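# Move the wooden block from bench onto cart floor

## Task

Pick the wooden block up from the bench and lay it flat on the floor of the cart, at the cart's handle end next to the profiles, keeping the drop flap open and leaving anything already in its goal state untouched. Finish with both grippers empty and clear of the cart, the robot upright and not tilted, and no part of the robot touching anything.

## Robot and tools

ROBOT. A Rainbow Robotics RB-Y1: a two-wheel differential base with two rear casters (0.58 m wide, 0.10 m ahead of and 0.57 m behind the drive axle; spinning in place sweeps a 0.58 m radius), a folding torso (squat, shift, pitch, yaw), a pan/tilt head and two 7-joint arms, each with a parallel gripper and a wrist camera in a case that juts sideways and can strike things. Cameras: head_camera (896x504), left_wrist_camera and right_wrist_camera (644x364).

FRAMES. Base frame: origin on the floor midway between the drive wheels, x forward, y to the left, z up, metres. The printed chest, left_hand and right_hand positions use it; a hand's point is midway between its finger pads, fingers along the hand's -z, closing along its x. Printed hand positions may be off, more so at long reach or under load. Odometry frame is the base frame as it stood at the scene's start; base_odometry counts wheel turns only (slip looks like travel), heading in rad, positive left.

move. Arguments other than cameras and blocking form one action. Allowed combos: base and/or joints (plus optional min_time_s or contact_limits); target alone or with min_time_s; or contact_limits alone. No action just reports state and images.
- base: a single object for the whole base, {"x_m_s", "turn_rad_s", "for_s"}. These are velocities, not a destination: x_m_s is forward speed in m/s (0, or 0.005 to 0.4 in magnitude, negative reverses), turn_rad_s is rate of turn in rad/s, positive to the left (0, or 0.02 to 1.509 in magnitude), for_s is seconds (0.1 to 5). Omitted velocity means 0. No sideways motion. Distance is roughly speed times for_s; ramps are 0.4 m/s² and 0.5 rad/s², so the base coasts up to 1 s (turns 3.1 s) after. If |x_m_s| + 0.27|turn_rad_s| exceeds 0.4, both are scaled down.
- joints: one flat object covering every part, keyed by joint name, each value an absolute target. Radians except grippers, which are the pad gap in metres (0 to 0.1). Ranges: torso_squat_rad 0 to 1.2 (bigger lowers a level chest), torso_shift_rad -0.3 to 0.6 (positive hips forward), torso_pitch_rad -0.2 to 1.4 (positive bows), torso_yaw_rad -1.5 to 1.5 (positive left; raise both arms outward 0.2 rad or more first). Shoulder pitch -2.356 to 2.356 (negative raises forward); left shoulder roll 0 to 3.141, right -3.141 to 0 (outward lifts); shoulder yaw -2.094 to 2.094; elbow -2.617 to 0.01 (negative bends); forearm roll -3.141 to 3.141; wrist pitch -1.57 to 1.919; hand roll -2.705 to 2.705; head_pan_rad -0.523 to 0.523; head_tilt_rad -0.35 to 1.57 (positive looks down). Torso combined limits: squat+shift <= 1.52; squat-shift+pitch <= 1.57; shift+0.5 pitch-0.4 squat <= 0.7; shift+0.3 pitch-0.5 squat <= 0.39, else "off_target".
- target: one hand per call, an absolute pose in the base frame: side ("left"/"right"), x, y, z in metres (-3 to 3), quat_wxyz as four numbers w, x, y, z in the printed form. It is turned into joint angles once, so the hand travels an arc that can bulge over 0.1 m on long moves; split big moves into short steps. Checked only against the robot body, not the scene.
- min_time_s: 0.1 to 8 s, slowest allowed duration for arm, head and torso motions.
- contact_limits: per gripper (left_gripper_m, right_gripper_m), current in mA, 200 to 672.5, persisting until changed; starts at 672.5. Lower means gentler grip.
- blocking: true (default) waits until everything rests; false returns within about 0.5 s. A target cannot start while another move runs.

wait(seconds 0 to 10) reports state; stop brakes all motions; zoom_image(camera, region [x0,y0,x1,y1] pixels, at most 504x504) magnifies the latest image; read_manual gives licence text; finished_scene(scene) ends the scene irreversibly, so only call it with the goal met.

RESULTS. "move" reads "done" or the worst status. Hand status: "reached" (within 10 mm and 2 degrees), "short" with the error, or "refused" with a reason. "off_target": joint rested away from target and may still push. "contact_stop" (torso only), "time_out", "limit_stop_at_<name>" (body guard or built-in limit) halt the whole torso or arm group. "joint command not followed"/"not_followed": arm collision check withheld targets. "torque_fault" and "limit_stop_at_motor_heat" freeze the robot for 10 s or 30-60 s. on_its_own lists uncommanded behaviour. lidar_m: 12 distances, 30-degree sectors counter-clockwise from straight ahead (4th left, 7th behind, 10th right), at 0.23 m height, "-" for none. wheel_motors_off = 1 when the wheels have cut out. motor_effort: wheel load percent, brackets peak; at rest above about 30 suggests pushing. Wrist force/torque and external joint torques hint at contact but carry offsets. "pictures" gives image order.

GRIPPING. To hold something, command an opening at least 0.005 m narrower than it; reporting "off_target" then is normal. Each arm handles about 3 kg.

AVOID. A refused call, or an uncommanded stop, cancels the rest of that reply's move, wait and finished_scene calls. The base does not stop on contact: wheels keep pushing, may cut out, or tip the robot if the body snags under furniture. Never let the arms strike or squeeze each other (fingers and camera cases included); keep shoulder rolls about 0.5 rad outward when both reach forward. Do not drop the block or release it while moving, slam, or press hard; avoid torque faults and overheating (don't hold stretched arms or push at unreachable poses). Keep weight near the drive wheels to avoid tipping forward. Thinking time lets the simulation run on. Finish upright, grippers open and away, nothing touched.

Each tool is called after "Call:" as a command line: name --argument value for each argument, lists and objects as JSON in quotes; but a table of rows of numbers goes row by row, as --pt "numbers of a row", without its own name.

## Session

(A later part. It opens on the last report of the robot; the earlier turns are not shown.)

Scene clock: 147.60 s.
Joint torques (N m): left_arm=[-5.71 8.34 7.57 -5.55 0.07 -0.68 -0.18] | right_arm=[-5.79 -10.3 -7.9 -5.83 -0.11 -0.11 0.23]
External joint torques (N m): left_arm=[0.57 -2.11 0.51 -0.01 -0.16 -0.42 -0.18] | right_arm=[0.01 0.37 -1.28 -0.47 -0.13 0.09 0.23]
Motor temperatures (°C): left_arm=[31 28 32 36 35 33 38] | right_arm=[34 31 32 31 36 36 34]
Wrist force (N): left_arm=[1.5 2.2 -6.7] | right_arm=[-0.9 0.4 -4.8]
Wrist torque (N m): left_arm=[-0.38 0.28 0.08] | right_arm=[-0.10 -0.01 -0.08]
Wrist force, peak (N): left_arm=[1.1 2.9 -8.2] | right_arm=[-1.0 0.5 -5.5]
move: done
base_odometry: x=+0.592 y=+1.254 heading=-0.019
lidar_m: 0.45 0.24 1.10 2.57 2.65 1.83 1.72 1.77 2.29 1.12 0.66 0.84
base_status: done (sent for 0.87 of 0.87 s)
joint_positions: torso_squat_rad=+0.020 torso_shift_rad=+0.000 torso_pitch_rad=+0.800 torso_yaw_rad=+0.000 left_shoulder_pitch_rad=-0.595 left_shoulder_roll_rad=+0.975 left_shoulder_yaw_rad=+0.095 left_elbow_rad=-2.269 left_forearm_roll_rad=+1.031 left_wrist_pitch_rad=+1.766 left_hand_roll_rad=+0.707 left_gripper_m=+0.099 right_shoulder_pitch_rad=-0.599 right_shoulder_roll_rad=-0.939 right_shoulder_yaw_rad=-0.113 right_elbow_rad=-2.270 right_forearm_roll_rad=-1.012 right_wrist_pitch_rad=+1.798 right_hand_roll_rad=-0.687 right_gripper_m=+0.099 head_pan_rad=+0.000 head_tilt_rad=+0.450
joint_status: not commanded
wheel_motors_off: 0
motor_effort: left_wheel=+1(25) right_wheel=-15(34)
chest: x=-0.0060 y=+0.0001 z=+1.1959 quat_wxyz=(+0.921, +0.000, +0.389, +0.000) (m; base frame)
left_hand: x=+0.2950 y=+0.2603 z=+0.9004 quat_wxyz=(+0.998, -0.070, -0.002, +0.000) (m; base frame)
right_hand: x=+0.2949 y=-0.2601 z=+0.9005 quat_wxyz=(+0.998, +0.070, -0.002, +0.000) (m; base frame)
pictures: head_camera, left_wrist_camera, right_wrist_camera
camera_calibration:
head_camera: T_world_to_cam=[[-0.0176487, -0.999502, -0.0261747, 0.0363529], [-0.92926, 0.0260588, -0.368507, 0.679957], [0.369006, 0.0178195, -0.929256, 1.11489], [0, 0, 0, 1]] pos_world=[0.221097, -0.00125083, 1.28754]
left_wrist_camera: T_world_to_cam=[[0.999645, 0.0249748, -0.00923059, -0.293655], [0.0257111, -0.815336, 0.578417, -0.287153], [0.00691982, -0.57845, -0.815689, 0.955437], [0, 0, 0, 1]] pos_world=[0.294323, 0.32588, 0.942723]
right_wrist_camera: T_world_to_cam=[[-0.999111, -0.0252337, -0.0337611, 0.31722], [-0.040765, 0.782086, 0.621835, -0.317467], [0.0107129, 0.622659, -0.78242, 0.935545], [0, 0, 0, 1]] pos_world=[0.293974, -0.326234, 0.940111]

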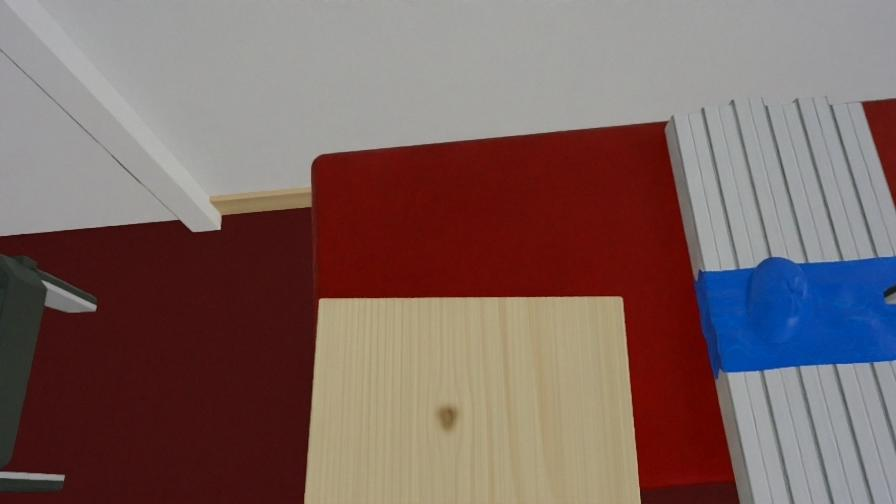

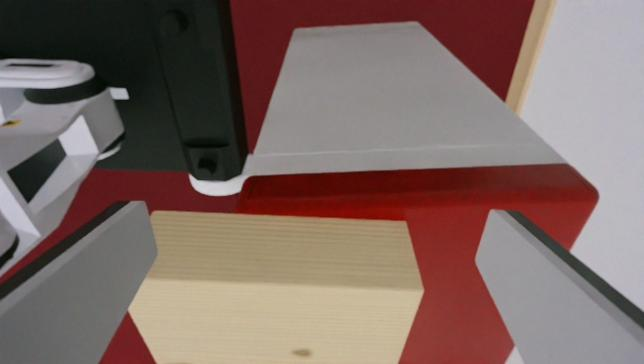

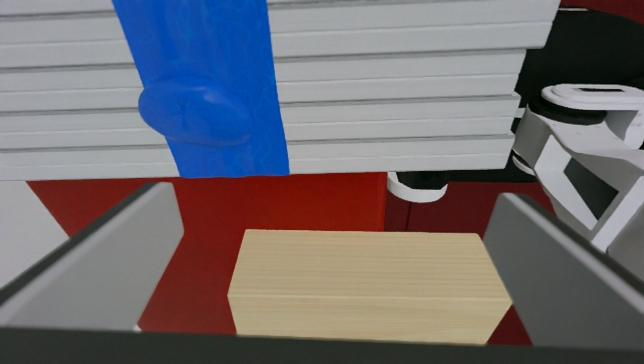

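Call:
move --base '{"x_m_s":-0.05,"for_s":0.84}' --cameras '[]'

Call:
move --target '{"side":"left","x":0.295,"y":0.15,"z":0.86,"quat_wxyz":[0.99755,-0.0699,0,0]}' --cameras '["head_camera","left_wrist_camera"]'

Call:
move --target '{"side":"right","x":0.295,"y":-0.155,"z":0.86,"quat_wxyz":[0.99755,0.0699,0,0]}'

Scene clock: 163.13 s.
Joint torques (N m): left_arm=[-5.67 8.69 7.88 -5.52 -0.05 -0.71 -0.23] | right_arm=[-5.85 -10.43 -7.84 -5.97 -0.02 -0.14 0.13]
External joint torques (N m): left_arm=[0.62 -1.76 0.82 0.01 -0.28 -0.45 -0.23] | right_arm=[-0.04 0.25 -1.22 -0.61 -0.04 0.06 0.13]
Motor temperatures (°C): left_arm=[31 28 32 36 35 33 38] | right_arm=[34 31 32 31 36 36 34]
Wrist force (N): left_arm=[0.7 2.1 -7.3] | right_arm=[-0.6 0.8 -5.0]
Wrist torque (N m): left_arm=[-0.32 0.17 0.08] | right_arm=[-0.13 -0.01 -0.08]
Wrist force, peak (N): left_arm=[1.2 2.1 -9.0] | right_arm=[-0.9 0.5 -5.7]
move: done
base_odometry: x=+0.550 y=+1.255 heading=-0.020
lidar_m: 0.43 0.27 1.16 2.71 2.60 1.79 1.68 1.72 2.22 1.13 0.67 0.83
base_status: done (sent for 0.83 of 0.83 s)
joint_positions: torso_squat_rad=+0.020 torso_shift_rad=+0.000 torso_pitch_rad=+0.800 torso_yaw_rad=+0.000 left_shoulder_pitch_rad=-0.595 left_shoulder_roll_rad=+0.975 left_shoulder_yaw_rad=+0.095 left_elbow_rad=-2.269 left_forearm_roll_rad=+1.031 left_wrist_pitch_rad=+1.766 left_hand_roll_rad=+0.707 left_gripper_m=+0.099 right_shoulder_pitch_rad=-0.599 right_shoulder_roll_rad=-0.939 right_shoulder_yaw_rad=-0.113 right_elbow_rad=-2.270 right_forearm_roll_rad=-1.012 right_wrist_pitch_rad=+1.798 right_hand_roll_rad=-0.687 right_gripper_m=+0.099 head_pan_rad=+0.000 head_tilt_rad=+0.450
joint_status: not commanded
wheel_motors_off: 0
motor_effort: left_wheel=-10(19) right_wheel=+3(43)
chest: x=-0.0060 y=+0.0001 z=+1.1959 quat_wxyz=(+0.921, +0.000, +0.389, +0.000) (m; base frame)
left_hand: x=+0.2950 y=+0.2603 z=+0.9005 quat_wxyz=(+0.998, -0.070, -0.002, +0.000) (m; base frame)
right_hand: x=+0.2949 y=-0.2601 z=+0.9005 quat_wxyz=(+0.998, +0.070, -0.002, +0.000) (m; base frame)
pictures: none
No camera images: "cameras" was empty.

Scene clock: 164.20 s.
Joint torques (N m): left_arm=[-7.37 5.52 6.39 -6.04 0.3 -0.26 0.03] | right_arm=[-5.76 -9.86 -7.32 -6.05 0.01 -0.18 0.11]
External joint torques (N m): left_arm=[1.61 -0.48 0.77 1.05 0.11 0.03 0.03] | right_arm=[0.05 0.82 -0.7 -0.69 -0.01 0.01 0.11]
Motor temperatures (°C): left_arm=[31 28 32 36 35 33 38] | right_arm=[34 31 32 31 36 36 34]
Wrist force (N): left_arm=[1.0 2.5 -6.8] | right_arm=[-0.8 0.1 -4.5]
Wrist torque (N m): left_arm=[-0.41 0.25 0.05] | right_arm=[-0.04 0.01 -0.08]
Wrist force, peak (N): left_arm=[1.7 2.2 -8.0] | right_arm=[-0.5 0.5 -5.4]
move: done
base_odometry: x=+0.550 y=+1.255 heading=-0.020
lidar_m: 0.43 0.27 1.15 2.71 2.60 1.78 1.69 1.73 2.23 1.13 0.68 0.84
base_status: not commanded
joint_positions: torso_squat_rad=+0.020 torso_shift_rad=+0.000 torso_pitch_rad=+0.800 torso_yaw_rad=+0.000 left_shoulder_pitch_rad=-0.850 left_shoulder_roll_rad=+0.770 left_shoulder_yaw_rad=-0.327 left_elbow_rad=-2.211 left_forearm_roll_rad=+0.758 left_wrist_pitch_rad=+1.790 left_hand_roll_rad=+0.930 left_gripper_m=+0.099 right_shoulder_pitch_rad=-0.599 right_shoulder_roll_rad=-0.939 right_shoulder_yaw_rad=-0.113 right_elbow_rad=-2.270 right_forearm_roll_rad=-1.012 right_wrist_pitch_rad=+1.798 right_hand_roll_rad=-0.687 right_gripper_m=+0.099 head_pan_rad=+0.000 head_tilt_rad=+0.450
joint_status: all done
wheel_motors_off: 0
motor_effort: left_wheel=-11(12) right_wheel=+2(5)
chest: x=-0.0060 y=+0.0001 z=+1.1959 quat_wxyz=(+0.921, +0.000, +0.389, +0.000) (m; base frame)
left_hand: x=+0.2946 y=+0.1500 z=+0.8608 quat_wxyz=(+0.997, -0.071, -0.001, -0.001) (m; base frame)
left_hand_status: reached (checked arc, planned for 0.8 s): 1 mm and 0.2 deg off.
right_hand: x=+0.2949 y=-0.2601 z=+0.9005 quat_wxyz=(+0.998, +0.070, -0.002, +0.000) (m; base frame)
pictures: head_camera, left_wrist_camera
camera_calibration:
head_camera: T_world_to_cam=[[-0.017647, -0.999502, -0.0261766, 0.0363531], [-0.929191, 0.0260612, -0.368681, 0.680072], [0.369179, 0.017817, -0.929187, 1.1148], [0, 0, 0, 1]] pos_world=[0.220997, -0.00125082, 1.28754]
left_wrist_camera: T_world_to_cam=[[0.999658, 0.0239951, -0.0104299, -0.289677], [0.0255962, -0.814318, 0.579855, -0.355518], [0.00542045, -0.579923, -0.814653, 0.859138], [0, 0, 0, 1]] pos_world=[0.294021, 0.21568, 0.903027]

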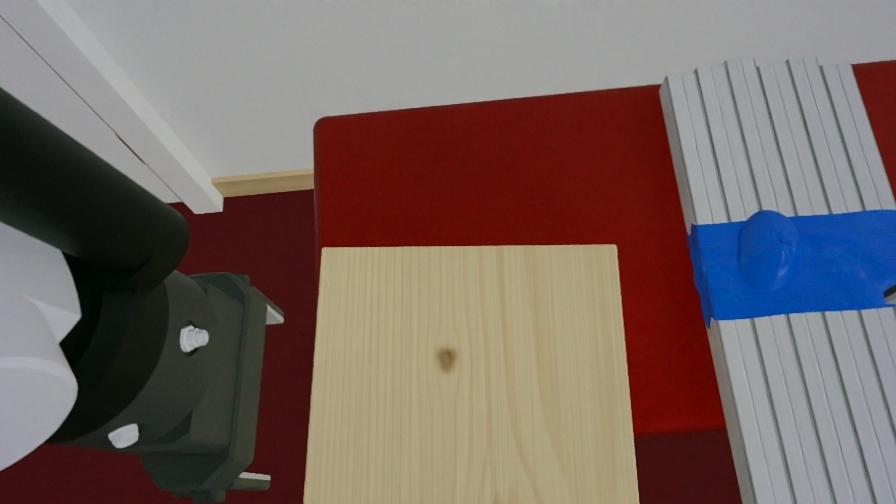

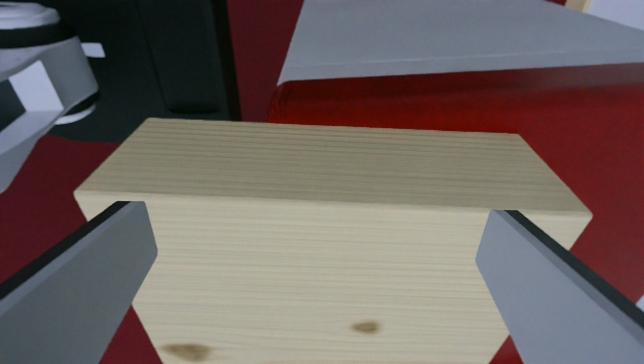

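Scene clock: 165.27 s.
Joint torques (N m): left_arm=[-7.76 5.12 6.46 -6.43 0.16 -0.33 -0.08] | right_arm=[-9.27 -6.62 -5.55 -6.82 -0.1 -0.04 0]
External joint torques (N m): left_arm=[1.22 -0.88 0.84 0.65 -0.03 -0.04 -0.08] | right_arm=[-0.86 -0.1 -0.27 -0.08 -0.16 0.18 0]
Motor temperatures (°C): left_arm=[31 28 32 36 35 33 38] | right_arm=[34 31 32 31 36 36 34]
Wrist force (N): left_arm=[0.8 1.4 -7.3] | right_arm=[-0.3 0.3 -4.8]
Wrist torque (N m): left_arm=[-0.29 0.20 0.06] | right_arm=[-0.09 0.07 -0.06]
Wrist force, peak (N): left_arm=[1.2 2.3 -7.9] | right_arm=[-1.2 0.7 -5.7]
move: done
base_odometry: x=+0.550 y=+1.255 heading=-0.020
lidar_m: 0.44 0.27 1.15 2.71 2.60 1.78 1.67 1.74 2.23 1.13 0.69 0.83
base_status: not commanded
joint_positions: torso_squat_rad=+0.020 torso_shift_rad=+0.000 torso_pitch_rad=+0.800 torso_yaw_rad=+0.000 left_shoulder_pitch_rad=-0.850 left_shoulder_roll_rad=+0.770 left_shoulder_yaw_rad=-0.327 left_elbow_rad=-2.211 left_forearm_roll_rad=+0.758 left_wrist_pitch_rad=+1.790 left_hand_roll_rad=+0.930 left_gripper_m=+0.099 right_shoulder_pitch_rad=-0.828 right_shoulder_roll_rad=-0.751 right_shoulder_yaw_rad=+0.292 right_elbow_rad=-2.212 right_forearm_roll_rad=-0.747 right_wrist_pitch_rad=+1.806 right_hand_roll_rad=-0.896 right_gripper_m=+0.099 head_pan_rad=+0.000 head_tilt_rad=+0.450
joint_status: all done
wheel_motors_off: 0
motor_effort: left_wheel=-11(12) right_wheel=+2(4)
chest: x=-0.0060 y=+0.0001 z=+1.1959 quat_wxyz=(+0.921, +0.000, +0.389, +0.000) (m; base frame)
left_hand: x=+0.2946 y=+0.1501 z=+0.8608 quat_wxyz=(+0.998, -0.071, -0.001, -0.001) (m; base frame)
right_hand: x=+0.2946 y=-0.1551 z=+0.8605 quat_wxyz=(+0.998, +0.070, +0.000, +0.000) (m; base frame)
right_hand_status: reached (checked arc, planned for 0.7 s): 1 mm and 0.1 deg off.
pictures: head_camera, left_wrist_camera, right_wrist_camera
camera_calibration:
head_camera: T_world_to_cam=[[-0.017647, -0.999502, -0.0261766, 0.0363531], [-0.929191, 0.0260612, -0.368681, 0.680072], [0.369179, 0.017817, -0.929187, 1.1148], [0, 0, 0, 1]] pos_world=[0.220997, -0.00125082, 1.28754]
left_wrist_camera: T_world_to_cam=[[0.999653, 0.024101, -0.0106233, -0.289526], [0.0257959, -0.814442, 0.579671, -0.355303], [0.0053186, -0.579744, -0.814781, 0.859302], [0, 0, 0, 1]] pos_world=[0.294021, 0.21578, 0.903027]
right_wrist_camera: T_world_to_cam=[[-0.999181, -0.0259472, -0.0310511, 0.315728], [-0.0396416, 0.781686, 0.622411, -0.375602], [0.00812237, 0.623133, -0.782074, 0.839354], [0, 0, 0, 1]] pos_world=[0.293763, -0.221234, 0.90002]

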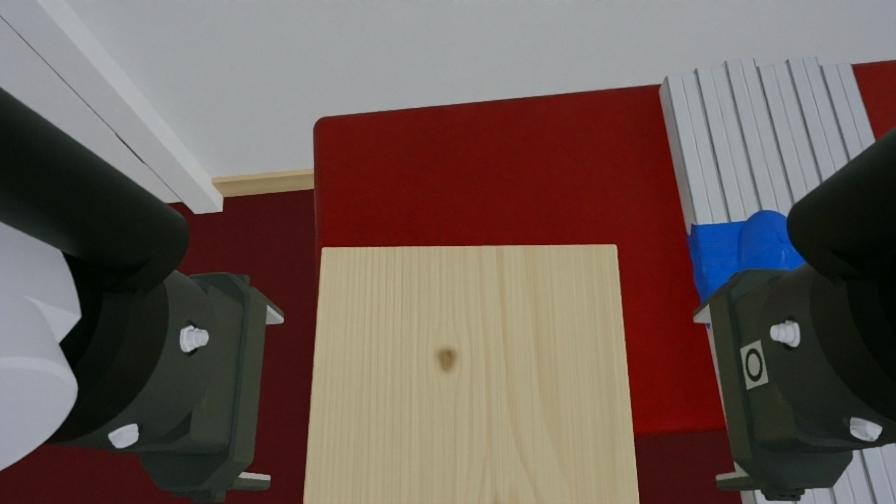

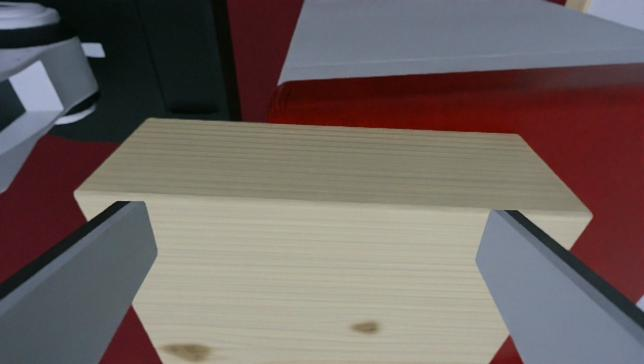

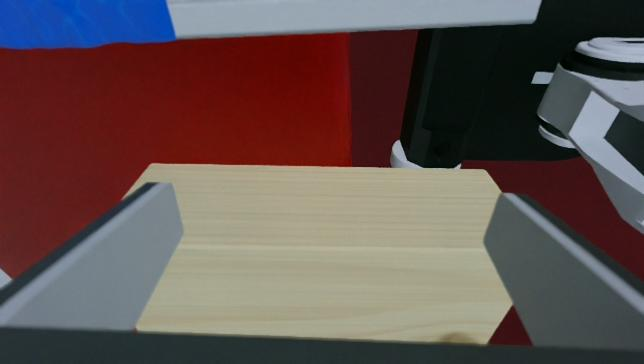

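Call:
move --target '{"side":"left","x":0.295,"y":0.15,"z":0.775,"quat_wxyz":[0.99755,-0.0699,0,0]}' --cameras '["head_camera","left_wrist_camera"]'

Call:
move --target '{"side":"right","x":0.295,"y":-0.155,"z":0.775,"quat_wxyz":[0.99755,0.0699,0,0]}'

Scene clock: 170.97 s.
Joint torques (N m): left_arm=[-7.74 3.94 5.84 -7.9 0.21 -0.24 -0.01] | right_arm=[-9.34 -6.41 -5.62 -7.41 -0.21 -0.18 0.02]
External joint torques (N m): left_arm=[0.69 -1.38 0.75 0.02 -0.01 0.03 -0.01] | right_arm=[-0.93 0.11 -0.35 -0.67 -0.26 0.04 0.02]
Motor temperatures (°C): left_arm=[31 28 32 36 35 33 38] | right_arm=[34 31 32 31 36 36 34]
Wrist force (N): left_arm=[0.6 2.0 -7.2] | right_arm=[-0.9 -0.1 -4.9]
Wrist torque (N m): left_arm=[-0.32 0.14 0.08] | right_arm=[-0.04 0.03 -0.08]
Wrist force, peak (N): left_arm=[0.5 2.9 -8.5] | right_arm=[-1.4 0.6 -5.3]
move: done
base_odometry: x=+0.550 y=+1.255 heading=-0.020
lidar_m: 0.43 0.28 1.14 2.69 2.61 1.79 1.67 1.74 2.25 1.12 0.68 0.82
base_status: not commanded
joint_positions: torso_squat_rad=+0.020 torso_shift_rad=+0.000 torso_pitch_rad=+0.800 torso_yaw_rad=+0.000 left_shoulder_pitch_rad=-0.785 left_shoulder_roll_rad=+0.697 left_shoulder_yaw_rad=-0.416 left_elbow_rad=-1.952 left_forearm_roll_rad=+0.611 left_wrist_pitch_rad=+1.535 left_hand_roll_rad=+0.792 left_gripper_m=+0.099 right_shoulder_pitch_rad=-0.828 right_shoulder_roll_rad=-0.751 right_shoulder_yaw_rad=+0.292 right_elbow_rad=-2.212 right_forearm_roll_rad=-0.747 right_wrist_pitch_rad=+1.806 right_hand_roll_rad=-0.896 right_gripper_m=+0.099 head_pan_rad=+0.000 head_tilt_rad=+0.450
joint_status: all done
wheel_motors_off: 0
motor_effort: left_wheel=-10(12) right_wheel=+4(5)
chest: x=-0.0060 y=+0.0001 z=+1.1959 quat_wxyz=(+0.921, +0.000, +0.389, +0.000) (m; base frame)
left_hand: x=+0.2949 y=+0.1501 z=+0.7752 quat_wxyz=(+0.998, -0.070, +0.000, +0.000) (m; base frame)
left_hand_status: reached (checked arc, planned for 0.6 s): 0 mm and 0.0 deg off.
right_hand: x=+0.2946 y=-0.1551 z=+0.8604 quat_wxyz=(+0.998, +0.070, +0.000, +0.000) (m; base frame)
pictures: head_camera, left_wrist_camera
camera_calibration:
head_camera: T_world_to_cam=[[-0.0176497, -0.999502, -0.0261764, 0.0363535], [-0.929225, 0.026062, -0.368594, 0.679968], [0.369092, 0.0178182, -0.929222, 1.11486], [0, 0, 0, 1]] pos_world=[0.220997, -0.00125082, 1.28754]
left_wrist_camera: T_world_to_cam=[[0.9996, 0.0254625, -0.0123092, -0.289633], [0.027889, -0.815185, 0.578528, -0.305352], [0.00469648, -0.57864, -0.815569, 0.790168], [0, 0, 0, 1]] pos_world=[0.294322, 0.21568, 0.817526]

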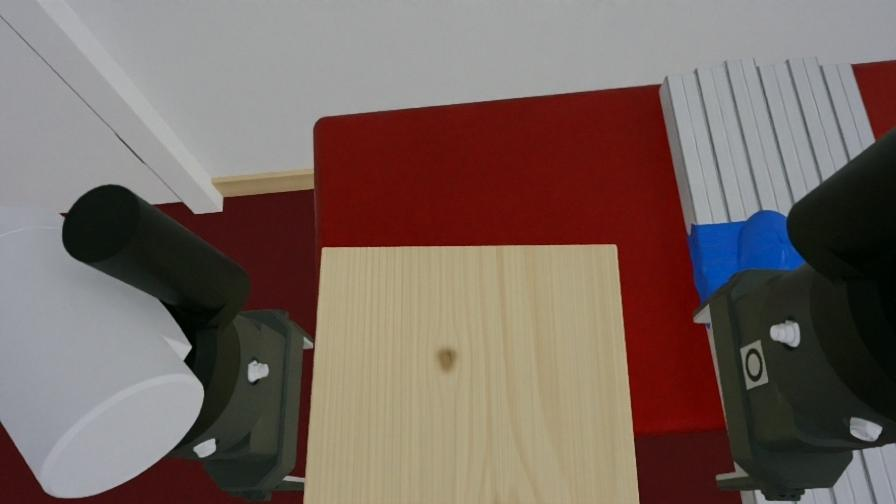

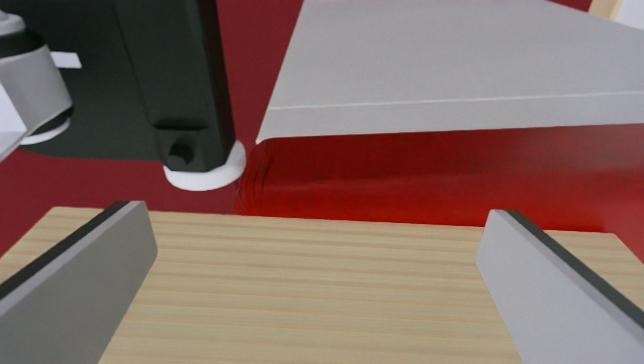

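Scene clock: 171.87 s.
Joint torques (N m): left_arm=[-7.58 4.08 5.85 -7.88 0.25 -0.31 -0.07] | right_arm=[-7.67 -4.78 -4.66 -8.39 -0.19 0.11 -0.16]
External joint torques (N m): left_arm=[0.85 -1.24 0.76 0.05 0.03 -0.05 -0.07] | right_arm=[0.12 1.06 0.12 -0.94 -0.23 0.31 -0.17]
Motor temperatures (°C): left_arm=[31 28 32 36 35 33 38] | right_arm=[34 31 32 31 36 36 34]
Wrist force (N): left_arm=[1.3 2.1 -7.4] | right_arm=[-0.8 0.1 -5.2]
Wrist torque (N m): left_arm=[-0.37 0.25 0.07] | right_arm=[-0.03 -0.01 -0.05]
Wrist force, peak (N): left_arm=[0.9 2.9 -7.9] | right_arm=[-1.1 0.7 -6.4]
move: done
base_odometry: x=+0.550 y=+1.255 heading=-0.020
lidar_m: 0.43 0.27 1.14 2.70 2.60 1.78 1.67 1.73 2.24 1.13 0.69 0.83
base_status: not commanded
joint_positions: torso_squat_rad=+0.020 torso_shift_rad=+0.000 torso_pitch_rad=+0.800 torso_yaw_rad=+0.000 left_shoulder_pitch_rad=-0.785 left_shoulder_roll_rad=+0.697 left_shoulder_yaw_rad=-0.416 left_elbow_rad=-1.953 left_forearm_roll_rad=+0.611 left_wrist_pitch_rad=+1.535 left_hand_roll_rad=+0.792 left_gripper_m=+0.099 right_shoulder_pitch_rad=-0.764 right_shoulder_roll_rad=-0.681 right_shoulder_yaw_rad=+0.380 right_elbow_rad=-1.955 right_forearm_roll_rad=-0.601 right_wrist_pitch_rad=+1.547 right_hand_roll_rad=-0.758 right_gripper_m=+0.099 head_pan_rad=+0.000 head_tilt_rad=+0.450
joint_status: all done
wheel_motors_off: 0
motor_effort: left_wheel=-11(12) right_wheel=+3(4)
chest: x=-0.0060 y=+0.0001 z=+1.1959 quat_wxyz=(+0.921, +0.000, +0.389, +0.000) (m; base frame)
left_hand: x=+0.2949 y=+0.1500 z=+0.7752 quat_wxyz=(+0.998, -0.070, +0.000, +0.000) (m; base frame)
right_hand: x=+0.2950 y=-0.1551 z=+0.7752 quat_wxyz=(+0.998, +0.070, +0.000, +0.000) (m; base frame)
right_hand_status: reached (checked arc, planned for 0.6 s): 0 mm and 0.0 deg off.
pictures: head_camera, left_wrist_camera, right_wrist_camera
camera_calibration:
head_camera: T_world_to_cam=[[-0.0176497, -0.999502, -0.0261764, 0.0363535], [-0.929225, 0.026062, -0.368594, 0.679968], [0.369092, 0.0178182, -0.929222, 1.11486], [0, 0, 0, 1]] pos_world=[0.220997, -0.00125082, 1.28754]
left_wrist_camera: T_world_to_cam=[[0.999603, 0.0253816, -0.0122505, -0.289664], [0.0277891, -0.815188, 0.57853, -0.305323], [0.00469754, -0.57864, -0.815569, 0.790168], [0, 0, 0, 1]] pos_world=[0.294322, 0.21568, 0.817526]
right_wrist_camera: T_world_to_cam=[[-0.999231, -0.0248907, -0.0303046, 0.313119], [-0.038342, 0.782338, 0.621673, -0.322194], [0.00823458, 0.622357, -0.782691, 0.773019], [0, 0, 0, 1]] pos_world=[0.294159, -0.221235, 0.814823]

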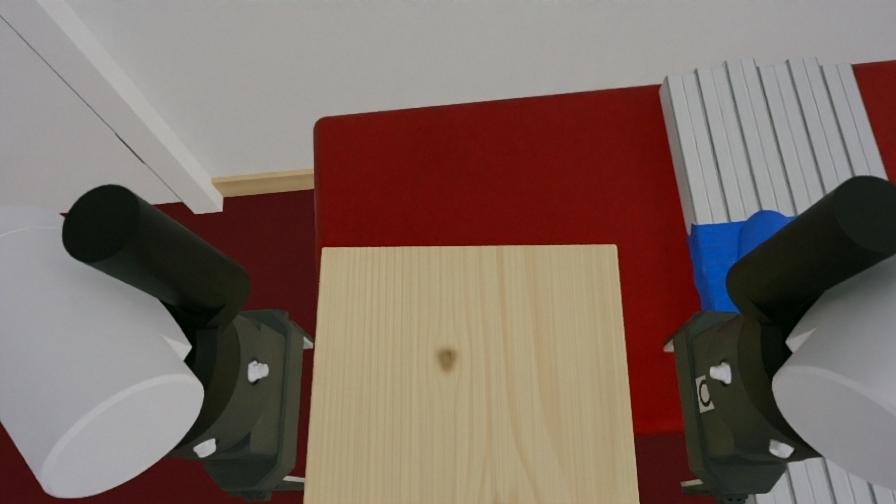

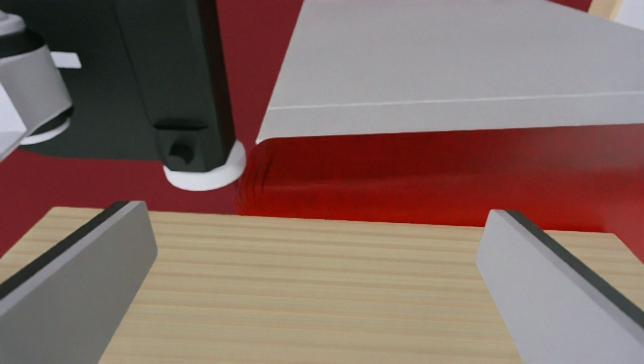

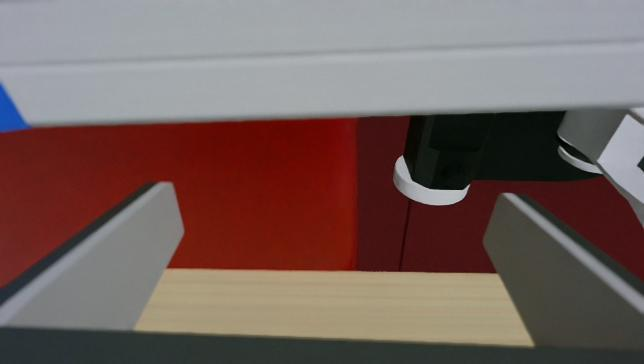

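Call:
move --target '{"side":"left","x":0.295,"y":0.136,"z":0.775,"quat_wxyz":[0.99755,-0.0699,0,0]}' --cameras '["head_camera"]'

Call:
move --target '{"side":"right","x":0.295,"y":-0.136,"z":0.775,"quat_wxyz":[0.99755,0.0699,0,0]}' --cameras '["head_camera"]'

Call:
zoom_image --camera "head_camera" --region '[250, 240, 700, 504]'

Scene clock: 174.73 s.
Joint torques (N m): left_arm=[-8.57 2.83 5.36 -7.89 0.5 -0.89 0.2] | right_arm=[-7.44 -5.25 -4.63 -8.28 -0.16 -0.04 -0.03]
External joint torques (N m): left_arm=[0.16 -1.84 0.46 0.14 0.28 -0.62 0.21] | right_arm=[0.34 0.59 0.15 -0.83 -0.2 0.16 -0.03]
Motor temperatures (°C): left_arm=[31 28 32 36 35 33 38] | right_arm=[34 31 32 31 36 36 34]
Wrist force (N): left_arm=[0.3 2.0 -6.7] | right_arm=[-0.7 0.1 -5.2]
Wrist torque (N m): left_arm=[-0.33 0.12 0.06] | right_arm=[-0.04 0.00 -0.10]
Wrist force, peak (N): left_arm=[-2.0 7.9 -6.6] | right_arm=[-1.5 0.3 -5.5]
move: done
base_odometry: x=+0.550 y=+1.255 heading=-0.020
lidar_m: 0.44 0.28 1.15 2.72 2.61 1.80 1.67 1.73 2.23 1.13 0.68 0.83
base_status: not commanded
joint_positions: torso_squat_rad=+0.020 torso_shift_rad=+0.000 torso_pitch_rad=+0.800 torso_yaw_rad=+0.000 left_shoulder_pitch_rad=-0.809 left_shoulder_roll_rad=+0.667 left_shoulder_yaw_rad=-0.441 left_elbow_rad=-1.945 left_forearm_roll_rad=+0.587 left_wrist_pitch_rad=+1.550 left_hand_roll_rad=+0.814 left_gripper_m=+0.099 right_shoulder_pitch_rad=-0.764 right_shoulder_roll_rad=-0.681 right_shoulder_yaw_rad=+0.380 right_elbow_rad=-1.955 right_forearm_roll_rad=-0.601 right_wrist_pitch_rad=+1.547 right_hand_roll_rad=-0.758 right_gripper_m=+0.099 head_pan_rad=+0.000 head_tilt_rad=+0.450
joint_status: all done
wheel_motors_off: 0
motor_effort: left_wheel=-11(12) right_wheel=+3(4)
chest: x=-0.0060 y=+0.0001 z=+1.1959 quat_wxyz=(+0.921, +0.000, +0.389, +0.000) (m; base frame)
left_hand: x=+0.2949 y=+0.1363 z=+0.7755 quat_wxyz=(+0.998, -0.070, +0.000, +0.000) (m; base frame)
left_hand_status: reached (checked arc, planned for 0.2 s): 1 mm and 0.1 deg off.
right_hand: x=+0.2950 y=-0.1551 z=+0.7752 quat_wxyz=(+0.998, +0.070, +0.000, +0.000) (m; base frame)
pictures: head_camera
camera_calibration:
head_camera: T_world_to_cam=[[-0.0176497, -0.999502, -0.0261764, 0.0363535], [-0.929225, 0.026062, -0.368594, 0.679968], [0.369092, 0.0178182, -0.929222, 1.11486], [0, 0, 0, 1]] pos_world=[0.220997, -0.00125082, 1.28754]

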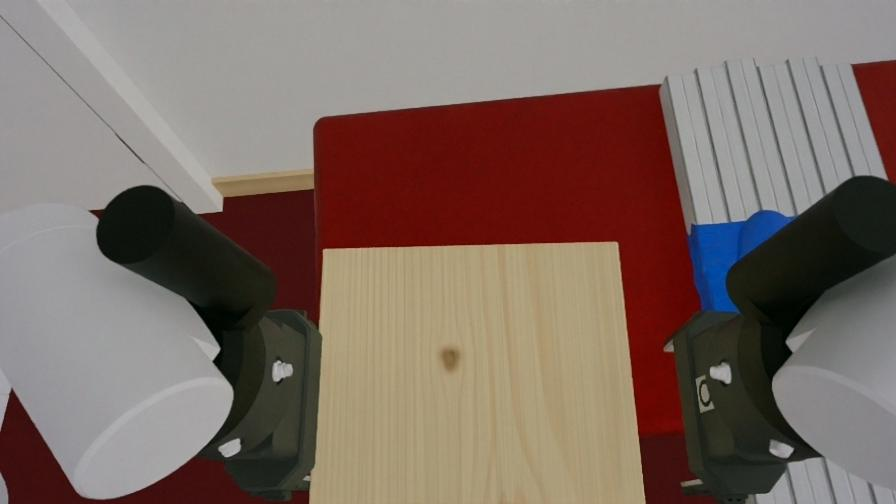

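Scene clock: 175.53 s.
Joint torques (N m): left_arm=[-8.43 2.79 5.31 -7.84 0.51 -0.65 0.17] | right_arm=[-9.1 -4.95 -4.27 -7.84 0.05 0.09 -0.13]
External joint torques (N m): left_arm=[0.3 -1.88 0.41 0.19 0.29 -0.38 0.17] | right_arm=[-0.9 0.04 0.24 -0.25 0.01 0.3 -0.13]
Motor temperatures (°C): left_arm=[31 28 32 36 35 33 38] | right_arm=[34 31 32 31 36 36 34]
Wrist force (N): left_arm=[1.2 2.1 -7.2] | right_arm=[-0.7 -0.1 -5.5]
Wrist torque (N m): left_arm=[-0.36 0.23 0.04] | right_arm=[0.00 0.03 -0.07]
Wrist force, peak (N): left_arm=[0.6 4.6 -7.7] | right_arm=[-0.7 0.1 -5.5]
move: done
base_odometry: x=+0.550 y=+1.255 heading=-0.020
lidar_m: 0.44 0.27 1.15 2.71 2.61 1.79 1.68 1.72 2.23 1.13 0.68 0.82
base_status: not commanded
joint_positions: torso_squat_rad=+0.020 torso_shift_rad=+0.000 torso_pitch_rad=+0.800 torso_yaw_rad=+0.000 left_shoulder_pitch_rad=-0.809 left_shoulder_roll_rad=+0.667 left_shoulder_yaw_rad=-0.441 left_elbow_rad=-1.945 left_forearm_roll_rad=+0.587 left_wrist_pitch_rad=+1.550 left_hand_roll_rad=+0.814 left_gripper_m=+0.099 right_shoulder_pitch_rad=-0.795 right_shoulder_roll_rad=-0.641 right_shoulder_yaw_rad=+0.414 right_elbow_rad=-1.948 right_forearm_roll_rad=-0.570 right_wrist_pitch_rad=+1.567 right_hand_roll_rad=-0.788 right_gripper_m=+0.099 head_pan_rad=+0.000 head_tilt_rad=+0.450
joint_status: all done
wheel_motors_off: 0
motor_effort: left_wheel=-11(12) right_wheel=+4(5)
chest: x=-0.0060 y=+0.0001 z=+1.1959 quat_wxyz=(+0.921, +0.000, +0.389, +0.000) (m; base frame)
left_hand: x=+0.2949 y=+0.1362 z=+0.7755 quat_wxyz=(+0.998, -0.070, +0.000, +0.000) (m; base frame)
right_hand: x=+0.2947 y=-0.1362 z=+0.7759 quat_wxyz=(+0.997, +0.071, +0.000, +0.001) (m; base frame)
right_hand_status: reached (checked arc, planned for 0.2 s): 1 mm and 0.1 deg off.
pictures: head_camera
camera_calibration:
head_camera: T_world_to_cam=[[-0.0176497, -0.999502, -0.0261764, 0.0363535], [-0.929225, 0.026062, -0.368594, 0.679968], [0.369092, 0.0178182, -0.929222, 1.11486], [0, 0, 0, 1]] pos_world=[0.220997, -0.00125082, 1.28754]

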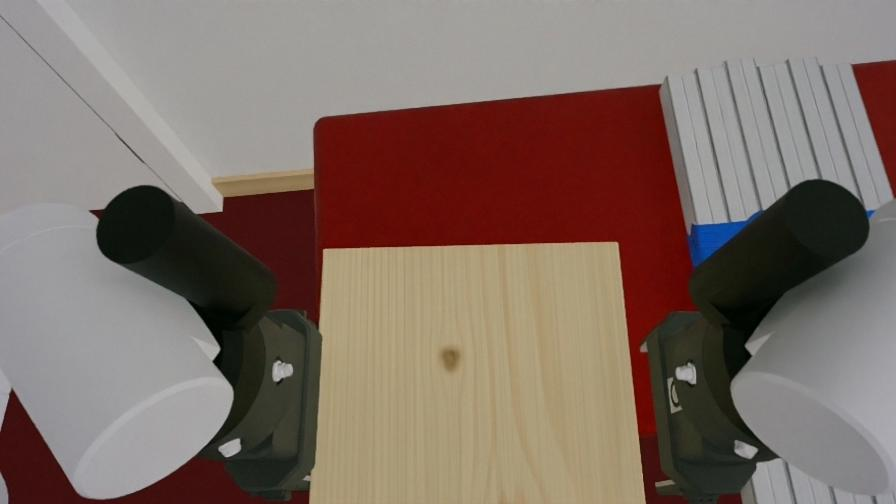

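Scaled by 1.120 from the camera's 896x504 image, which has a finer 1280x720 frame.

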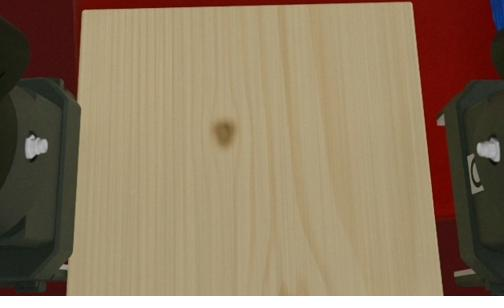

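Call:
move --target '{"side":"right","x":0.295,"y":-0.124,"z":0.775,"quat_wxyz":[0.99755,0.0699,0,0]}' --cameras '["head_camera"]'

Call:
zoom_image --camera "head_camera" --region '[250, 240, 700, 504]'

Scene clock: 177.43 s.
Joint torques (N m): left_arm=[-8.65 2.76 5.1 -8.07 0.43 -0.68 0.24] | right_arm=[-9.51 -3.94 -3.66 -7.9 -0.01 0.01 -0.08]
External joint torques (N m): left_arm=[0.08 -1.92 0.2 -0.04 0.22 -0.41 0.24] | right_arm=[-1.02 0.47 0.68 -0.23 -0.05 0.22 -0.08]
Motor temperatures (°C): left_arm=[31 28 32 36 35 33 38] | right_arm=[34 31 32 31 36 36 34]
Wrist force (N): left_arm=[0.3 2.4 -7.2] | right_arm=[-0.8 0.3 -4.8]
Wrist torque (N m): left_arm=[-0.38 0.10 0.11] | right_arm=[-0.07 0.01 -0.08]
Wrist force, peak (N): left_arm=[1.3 4.4 -7.8] | right_arm=[-0.8 0.7 -5.5]
move: done
base_odometry: x=+0.550 y=+1.255 heading=-0.020
lidar_m: 0.44 0.27 1.15 2.72 2.61 1.79 1.68 1.74 2.24 1.13 0.67 0.84
base_status: not commanded
joint_positions: torso_squat_rad=+0.020 torso_shift_rad=+0.000 torso_pitch_rad=+0.800 torso_yaw_rad=+0.000 left_shoulder_pitch_rad=-0.809 left_shoulder_roll_rad=+0.667 left_shoulder_yaw_rad=-0.441 left_elbow_rad=-1.945 left_forearm_roll_rad=+0.587 left_wrist_pitch_rad=+1.550 left_hand_roll_rad=+0.814 left_gripper_m=+0.099 right_shoulder_pitch_rad=-0.817 right_shoulder_roll_rad=-0.614 right_shoulder_yaw_rad=+0.437 right_elbow_rad=-1.936 right_forearm_roll_rad=-0.548 right_wrist_pitch_rad=+1.578 right_hand_roll_rad=-0.807 right_gripper_m=+0.099 head_pan_rad=+0.000 head_tilt_rad=+0.450
joint_status: all done
wheel_motors_off: 0
motor_effort: left_wheel=-10(12) right_wheel=+2(4)
chest: x=-0.0060 y=+0.0001 z=+1.1959 quat_wxyz=(+0.921, +0.000, +0.389, +0.000) (m; base frame)
left_hand: x=+0.2949 y=+0.1362 z=+0.7755 quat_wxyz=(+0.998, -0.070, +0.000, +0.000) (m; base frame)
right_hand: x=+0.2948 y=-0.1241 z=+0.7754 quat_wxyz=(+0.998, +0.070, +0.000, +0.000) (m; base frame)
right_hand_status: reached (checked arc, planned for 0.2 s): 0 mm and 0.1 deg off.
pictures: head_camera
camera_calibration:
head_camera: T_world_to_cam=[[-0.0175563, -0.999504, -0.026141, 0.036287], [-0.929226, 0.0259622, -0.368598, 0.679973], [0.369094, 0.0178197, -0.929221, 1.11486], [0, 0, 0, 1]] pos_world=[0.220997, -0.00125112, 1.28754]

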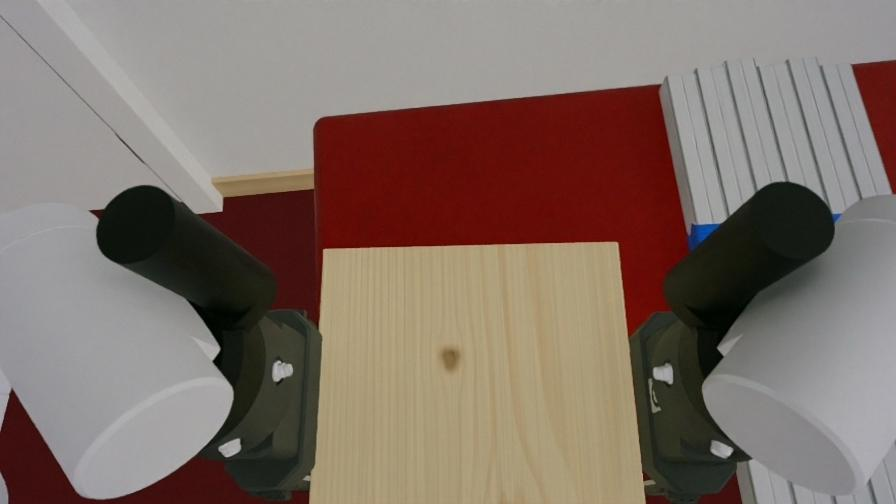

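Scaled by 1.120 from the camera's 896x504 image, which has a finer 1280x720 frame.

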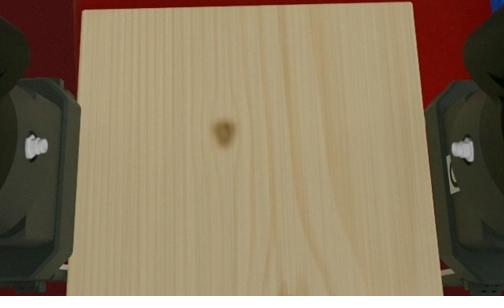

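Call:
move --target '{"side":"right","x":0.295,"y":-0.117,"z":0.775,"quat_wxyz":[0.99755,0.0699,0,0]}' --cameras '["head_camera"]'

Call:
move --target '{"side":"right","x":0.295,"y":-0.112,"z":0.775,"quat_wxyz":[0.99755,0.0699,0,0]}' --cameras '["head_camera"]'

Scene clock: 182.17 s.
Joint torques (N m): left_arm=[-8.28 3.03 5.34 -8.07 0.35 -0.69 0.16] | right_arm=[-10.19 -3.52 -3.59 -8 0.16 0.05 -0.14]
External joint torques (N m): left_arm=[0.45 -1.65 0.44 -0.04 0.14 -0.42 0.16] | right_arm=[-1.53 0.55 0.65 -0.29 0.11 0.26 -0.14]
Motor temperatures (°C): left_arm=[31 28 32 36 35 33 38] | right_arm=[34 31 32 31 36 36 34]
Wrist force (N): left_arm=[0.8 2.8 -6.8] | right_arm=[-0.4 0.2 -4.7]
Wrist torque (N m): left_arm=[-0.43 0.20 0.09] | right_arm=[-0.07 0.08 -0.09]
Wrist force, peak (N): left_arm=[0.6 2.4 -8.6] | right_arm=[-1.0 0.2 -5.5]
move: done
base_odometry: x=+0.550 y=+1.255 heading=-0.020
lidar_m: 0.42 0.28 1.14 2.70 2.59 1.79 1.67 1.73 2.24 1.13 0.68 0.83
base_status: not commanded
joint_positions: torso_squat_rad=+0.020 torso_shift_rad=+0.000 torso_pitch_rad=+0.800 torso_yaw_rad=+0.000 left_shoulder_pitch_rad=-0.809 left_shoulder_roll_rad=+0.667 left_shoulder_yaw_rad=-0.441 left_elbow_rad=-1.945 left_forearm_roll_rad=+0.587 left_wrist_pitch_rad=+1.550 left_hand_roll_rad=+0.814 left_gripper_m=+0.099 right_shoulder_pitch_rad=-0.830 right_shoulder_roll_rad=-0.598 right_shoulder_yaw_rad=+0.450 right_elbow_rad=-1.927 right_forearm_roll_rad=-0.536 right_wrist_pitch_rad=+1.585 right_hand_roll_rad=-0.817 right_gripper_m=+0.099 head_pan_rad=+0.000 head_tilt_rad=+0.450
joint_status: all done
wheel_motors_off: 0
motor_effort: left_wheel=-11(12) right_wheel=+4(4)
chest: x=-0.0060 y=+0.0001 z=+1.1959 quat_wxyz=(+0.921, +0.000, +0.389, +0.000) (m; base frame)
left_hand: x=+0.2949 y=+0.1362 z=+0.7755 quat_wxyz=(+0.998, -0.070, +0.000, +0.000) (m; base frame)
right_hand: x=+0.2949 y=-0.1171 z=+0.7751 quat_wxyz=(+0.998, +0.070, +0.000, +0.000) (m; base frame)
right_hand_status: reached (checked arc, planned for 0.1 s): 0 mm and 0.0 deg off.
pictures: head_camera
camera_calibration:
head_camera: T_world_to_cam=[[-0.0176497, -0.999502, -0.0261764, 0.0363535], [-0.929225, 0.026062, -0.368594, 0.679968], [0.369092, 0.0178182, -0.929222, 1.11486], [0, 0, 0, 1]] pos_world=[0.220997, -0.00125082, 1.28754]

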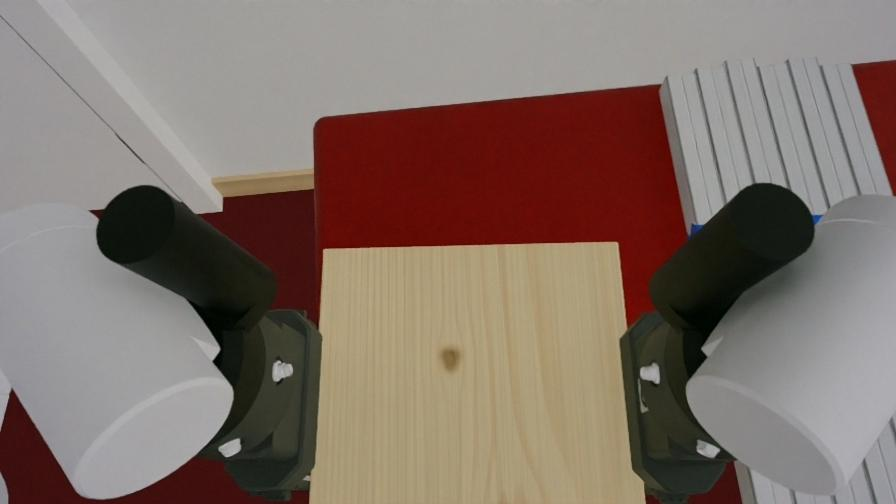

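Scene clock: 182.70 s.
Joint torques (N m): left_arm=[-9.08 -2.09 4.72 -10.41 2.68 -2.53 0.3] | right_arm=[-12.63 2.75 -2.59 -10.43 -1.39 -3.81 -0.78]
External joint torques (N m): left_arm=[-0.35 -6.79 -0.19 -2.39 2.46 -2.27 0.3] | right_arm=[-3.87 6.62 1.59 -2.7 -1.44 -3.59 -0.78]
Motor temperatures (°C): left_arm=[31 28 32 36 35 33 38] | right_arm=[34 31 32 31 36 36 34]
Wrist force (N): left_arm=[2.2 15.0 -5.8] | right_arm=[-5.1 -18.6 2.9]
Wrist torque (N m): left_arm=[0.03 0.11 -0.55] | right_arm=[0.46 0.36 1.01]
Wrist force, peak (N): left_arm=[3.2 19.3 -7.0] | right_arm=[-5.3 -22.4 4.5]
move: done
base_odometry: x=+0.550 y=+1.255 heading=-0.020
lidar_m: 0.42 0.27 1.14 2.72 2.60 1.78 1.67 1.72 2.23 1.14 0.68 0.82
base_status: not commanded
joint_positions: torso_squat_rad=+0.020 torso_shift_rad=+0.000 torso_pitch_rad=+0.800 torso_yaw_rad=+0.000 left_shoulder_pitch_rad=-0.809 left_shoulder_roll_rad=+0.668 left_shoulder_yaw_rad=-0.441 left_elbow_rad=-1.945 left_forearm_roll_rad=+0.587 left_wrist_pitch_rad=+1.551 left_hand_roll_rad=+0.814 left_gripper_m=+0.099 right_shoulder_pitch_rad=-0.838 right_shoulder_roll_rad=-0.588 right_shoulder_yaw_rad=+0.459 right_elbow_rad=-1.921 right_forearm_roll_rad=-0.527 right_wrist_pitch_rad=+1.590 right_hand_roll_rad=-0.824 right_gripper_m=+0.099 head_pan_rad=+0.000 head_tilt_rad=+0.450
joint_status: all done
wheel_motors_off: 0
motor_effort: left_wheel=-11(12) right_wheel=+5(5)
chest: x=-0.0060 y=+0.0001 z=+1.1959 quat_wxyz=(+0.921, +0.000, +0.389, +0.000) (m; base frame)
left_hand: x=+0.2950 y=+0.1371 z=+0.7753 quat_wxyz=(+0.998, -0.069, +0.000, +0.000) (m; base frame)
right_hand: x=+0.2948 y=-0.1134 z=+0.7747 quat_wxyz=(+0.998, +0.069, +0.000, +0.000) (m; base frame)
right_hand_status: reached (checked arc, planned for 0.1 s): 1 mm and 0.2 deg off.
pictures: head_camera
camera_calibration:
head_camera: T_world_to_cam=[[-0.0176497, -0.999502, -0.0261764, 0.0363535], [-0.929225, 0.026062, -0.368594, 0.679968], [0.369092, 0.0178182, -0.929222, 1.11486], [0, 0, 0, 1]] pos_world=[0.220997, -0.00125082, 1.28754]

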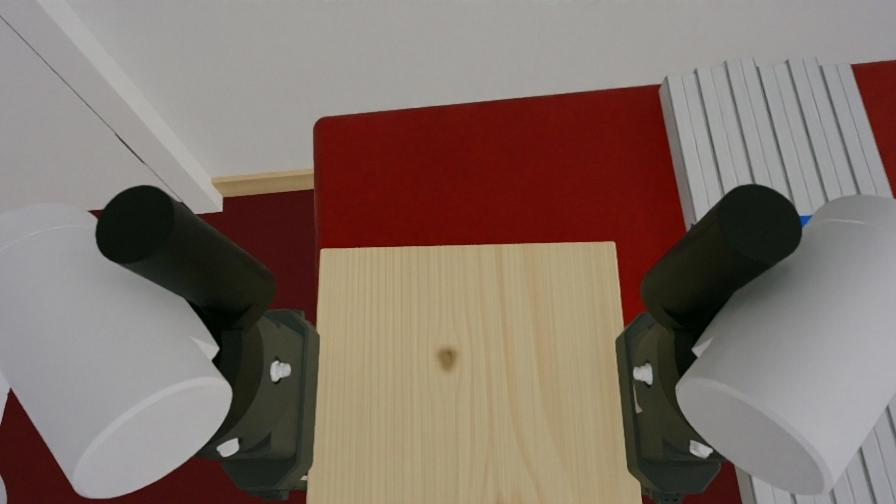

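Call:
move --target '{"side":"right","x":0.295,"y":-0.109,"z":0.775,"quat_wxyz":[0.99755,0.0699,0,0]}' --cameras '[]'

Call:
move --target '{"side":"left","x":0.295,"y":0.134,"z":0.775,"quat_wxyz":[0.99755,-0.0699,0,0]}' --cameras '["head_camera"]'

Scene clock: 186.60 s.
Joint torques (N m): left_arm=[-9.84 -5.81 3.66 -12.44 4.57 -4.15 0.81] | right_arm=[-14.38 7.9 -1.75 -12.01 -2.63 -5.48 -1.34]
External joint torques (N m): left_arm=[-1.12 -10.54 -1.26 -4.43 4.36 -3.88 0.81] | right_arm=[-5.55 11.64 2.4 -4.27 -2.68 -5.27 -1.34]
Motor temperatures (°C): left_arm=[31 28 32 36 35 33 38] | right_arm=[34 31 32 31 36 36 34]
Wrist force (N): left_arm=[3.1 24.5 -5.5] | right_arm=[-5.4 -27.1 5.3]
Wrist torque (N m): left_arm=[0.19 0.13 -0.98] | right_arm=[0.56 0.55 1.52]
Wrist force, peak (N): left_arm=[3.9 28.9 -5.8] | right_arm=[-5.8 -31.7 7.5]
move: done
base_odometry: x=+0.550 y=+1.255 heading=-0.020
lidar_m: 0.43 0.27 1.14 2.71 2.58 1.79 1.67 1.73 2.24 1.14 0.68 0.82
base_status: not commanded
joint_positions: torso_squat_rad=+0.020 torso_shift_rad=+0.000 torso_pitch_rad=+0.800 torso_yaw_rad=+0.000 left_shoulder_pitch_rad=-0.809 left_shoulder_roll_rad=+0.669 left_shoulder_yaw_rad=-0.440 left_elbow_rad=-1.944 left_forearm_roll_rad=+0.586 left_wrist_pitch_rad=+1.551 left_hand_roll_rad=+0.814 left_gripper_m=+0.099 right_shoulder_pitch_rad=-0.843 right_shoulder_roll_rad=-0.582 right_shoulder_yaw_rad=+0.464 right_elbow_rad=-1.917 right_forearm_roll_rad=-0.522 right_wrist_pitch_rad=+1.593 right_hand_roll_rad=-0.828 right_gripper_m=+0.099 head_pan_rad=+0.000 head_tilt_rad=+0.450
joint_status: all done
wheel_motors_off: 0
motor_effort: left_wheel=-12(13) right_wheel=+4(6)
chest: x=-0.0061 y=+0.0000 z=+1.1959 quat_wxyz=(+0.921, +0.000, +0.389, +0.000) (m; base frame)
left_hand: x=+0.2951 y=+0.1379 z=+0.7751 quat_wxyz=(+0.998, -0.068, +0.000, +0.000) (m; base frame)
right_hand: x=+0.2948 y=-0.1112 z=+0.7744 quat_wxyz=(+0.998, +0.067, +0.001, -0.001) (m; base frame)
right_hand_status: reached (checked arc, planned for 0.1 s): 2 mm and 0.3 deg off.
pictures: none
No camera images: "cameras" was empty.

Scene clock: 187.13 s.
Joint torques (N m): left_arm=[-12.01 -9.94 2.01 -13.82 5.41 -6.59 1.22] | right_arm=[-14.59 8.52 -1.57 -12.53 -3.05 -5.93 -1.4]
External joint torques (N m): left_arm=[-3.23 -14.59 -2.88 -5.79 5.2 -6.33 1.23] | right_arm=[-5.76 12.26 2.58 -4.79 -3.1 -5.72 -1.4]
Motor temperatures (°C): left_arm=[31 28 32 36 35 33 38] | right_arm=[34 31 32 31 36 36 34]
Wrist force (N): left_arm=[0.6 33.0 -0.2] | right_arm=[-4.6 -30.2 6.2]
Wrist torque (N m): left_arm=[0.49 0.39 -1.47] | right_arm=[0.66 0.58 1.68]
Wrist force, peak (N): left_arm=[0.5 36.7 0.6] | right_arm=[-4.3 -31.2 6.1]
move: done
base_odometry: x=+0.550 y=+1.255 heading=-0.020
lidar_m: 0.42 0.26 1.15 2.70 2.61 1.79 1.67 1.72 2.24 1.13 0.69 0.83
base_status: not commanded
joint_positions: torso_squat_rad=+0.020 torso_shift_rad=+0.000 torso_pitch_rad=+0.800 torso_yaw_rad=+0.000 left_shoulder_pitch_rad=-0.813 left_shoulder_roll_rad=+0.665 left_shoulder_yaw_rad=-0.445 left_elbow_rad=-1.940 left_forearm_roll_rad=+0.582 left_wrist_pitch_rad=+1.554 left_hand_roll_rad=+0.817 left_gripper_m=+0.099 right_shoulder_pitch_rad=-0.843 right_shoulder_roll_rad=-0.582 right_shoulder_yaw_rad=+0.464 right_elbow_rad=-1.917 right_forearm_roll_rad=-0.522 right_wrist_pitch_rad=+1.593 right_hand_roll_rad=-0.828 right_gripper_m=+0.099 head_pan_rad=+0.000 head_tilt_rad=+0.450
joint_status: all done
wheel_motors_off: 0
motor_effort: left_wheel=-11(12) right_wheel=+4(7)
chest: x=-0.0061 y=+0.0000 z=+1.1960 quat_wxyz=(+0.921, +0.000, +0.389, +0.000) (m; base frame)
left_hand: x=+0.2952 y=+0.1367 z=+0.7745 quat_wxyz=(+0.998, -0.067, +0.000, +0.001) (m; base frame)
left_hand_status: reached (checked arc, planned for 0.1 s): 3 mm and 0.4 deg off.
right_hand: x=+0.2948 y=-0.1114 z=+0.7744 quat_wxyz=(+0.998, +0.067, +0.001, -0.001) (m; base frame)
pictures: head_camera
camera_calibration:
head_camera: T_world_to_cam=[[-0.017647, -0.999502, -0.0261766, 0.036354], [-0.929191, 0.0260612, -0.368681, 0.680016], [0.369179, 0.017817, -0.929187, 1.11493], [0, 0, 0, 1]] pos_world=[0.220897, -0.00125082, 1.28764]

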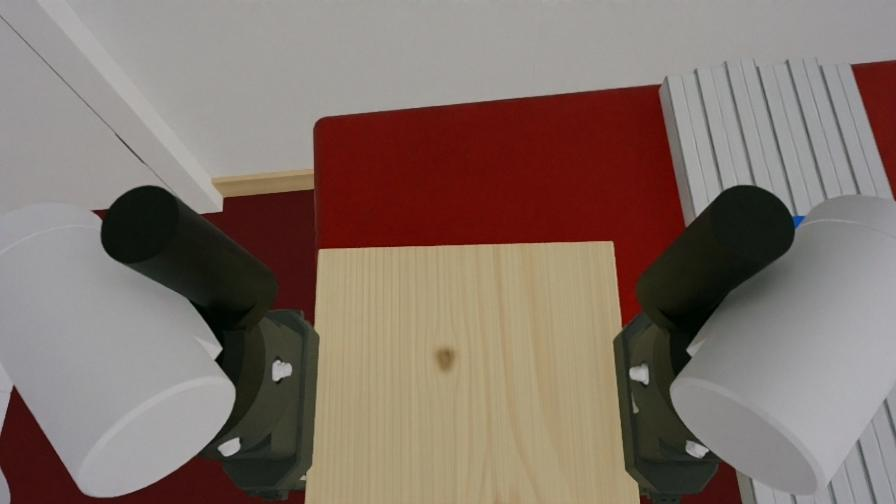

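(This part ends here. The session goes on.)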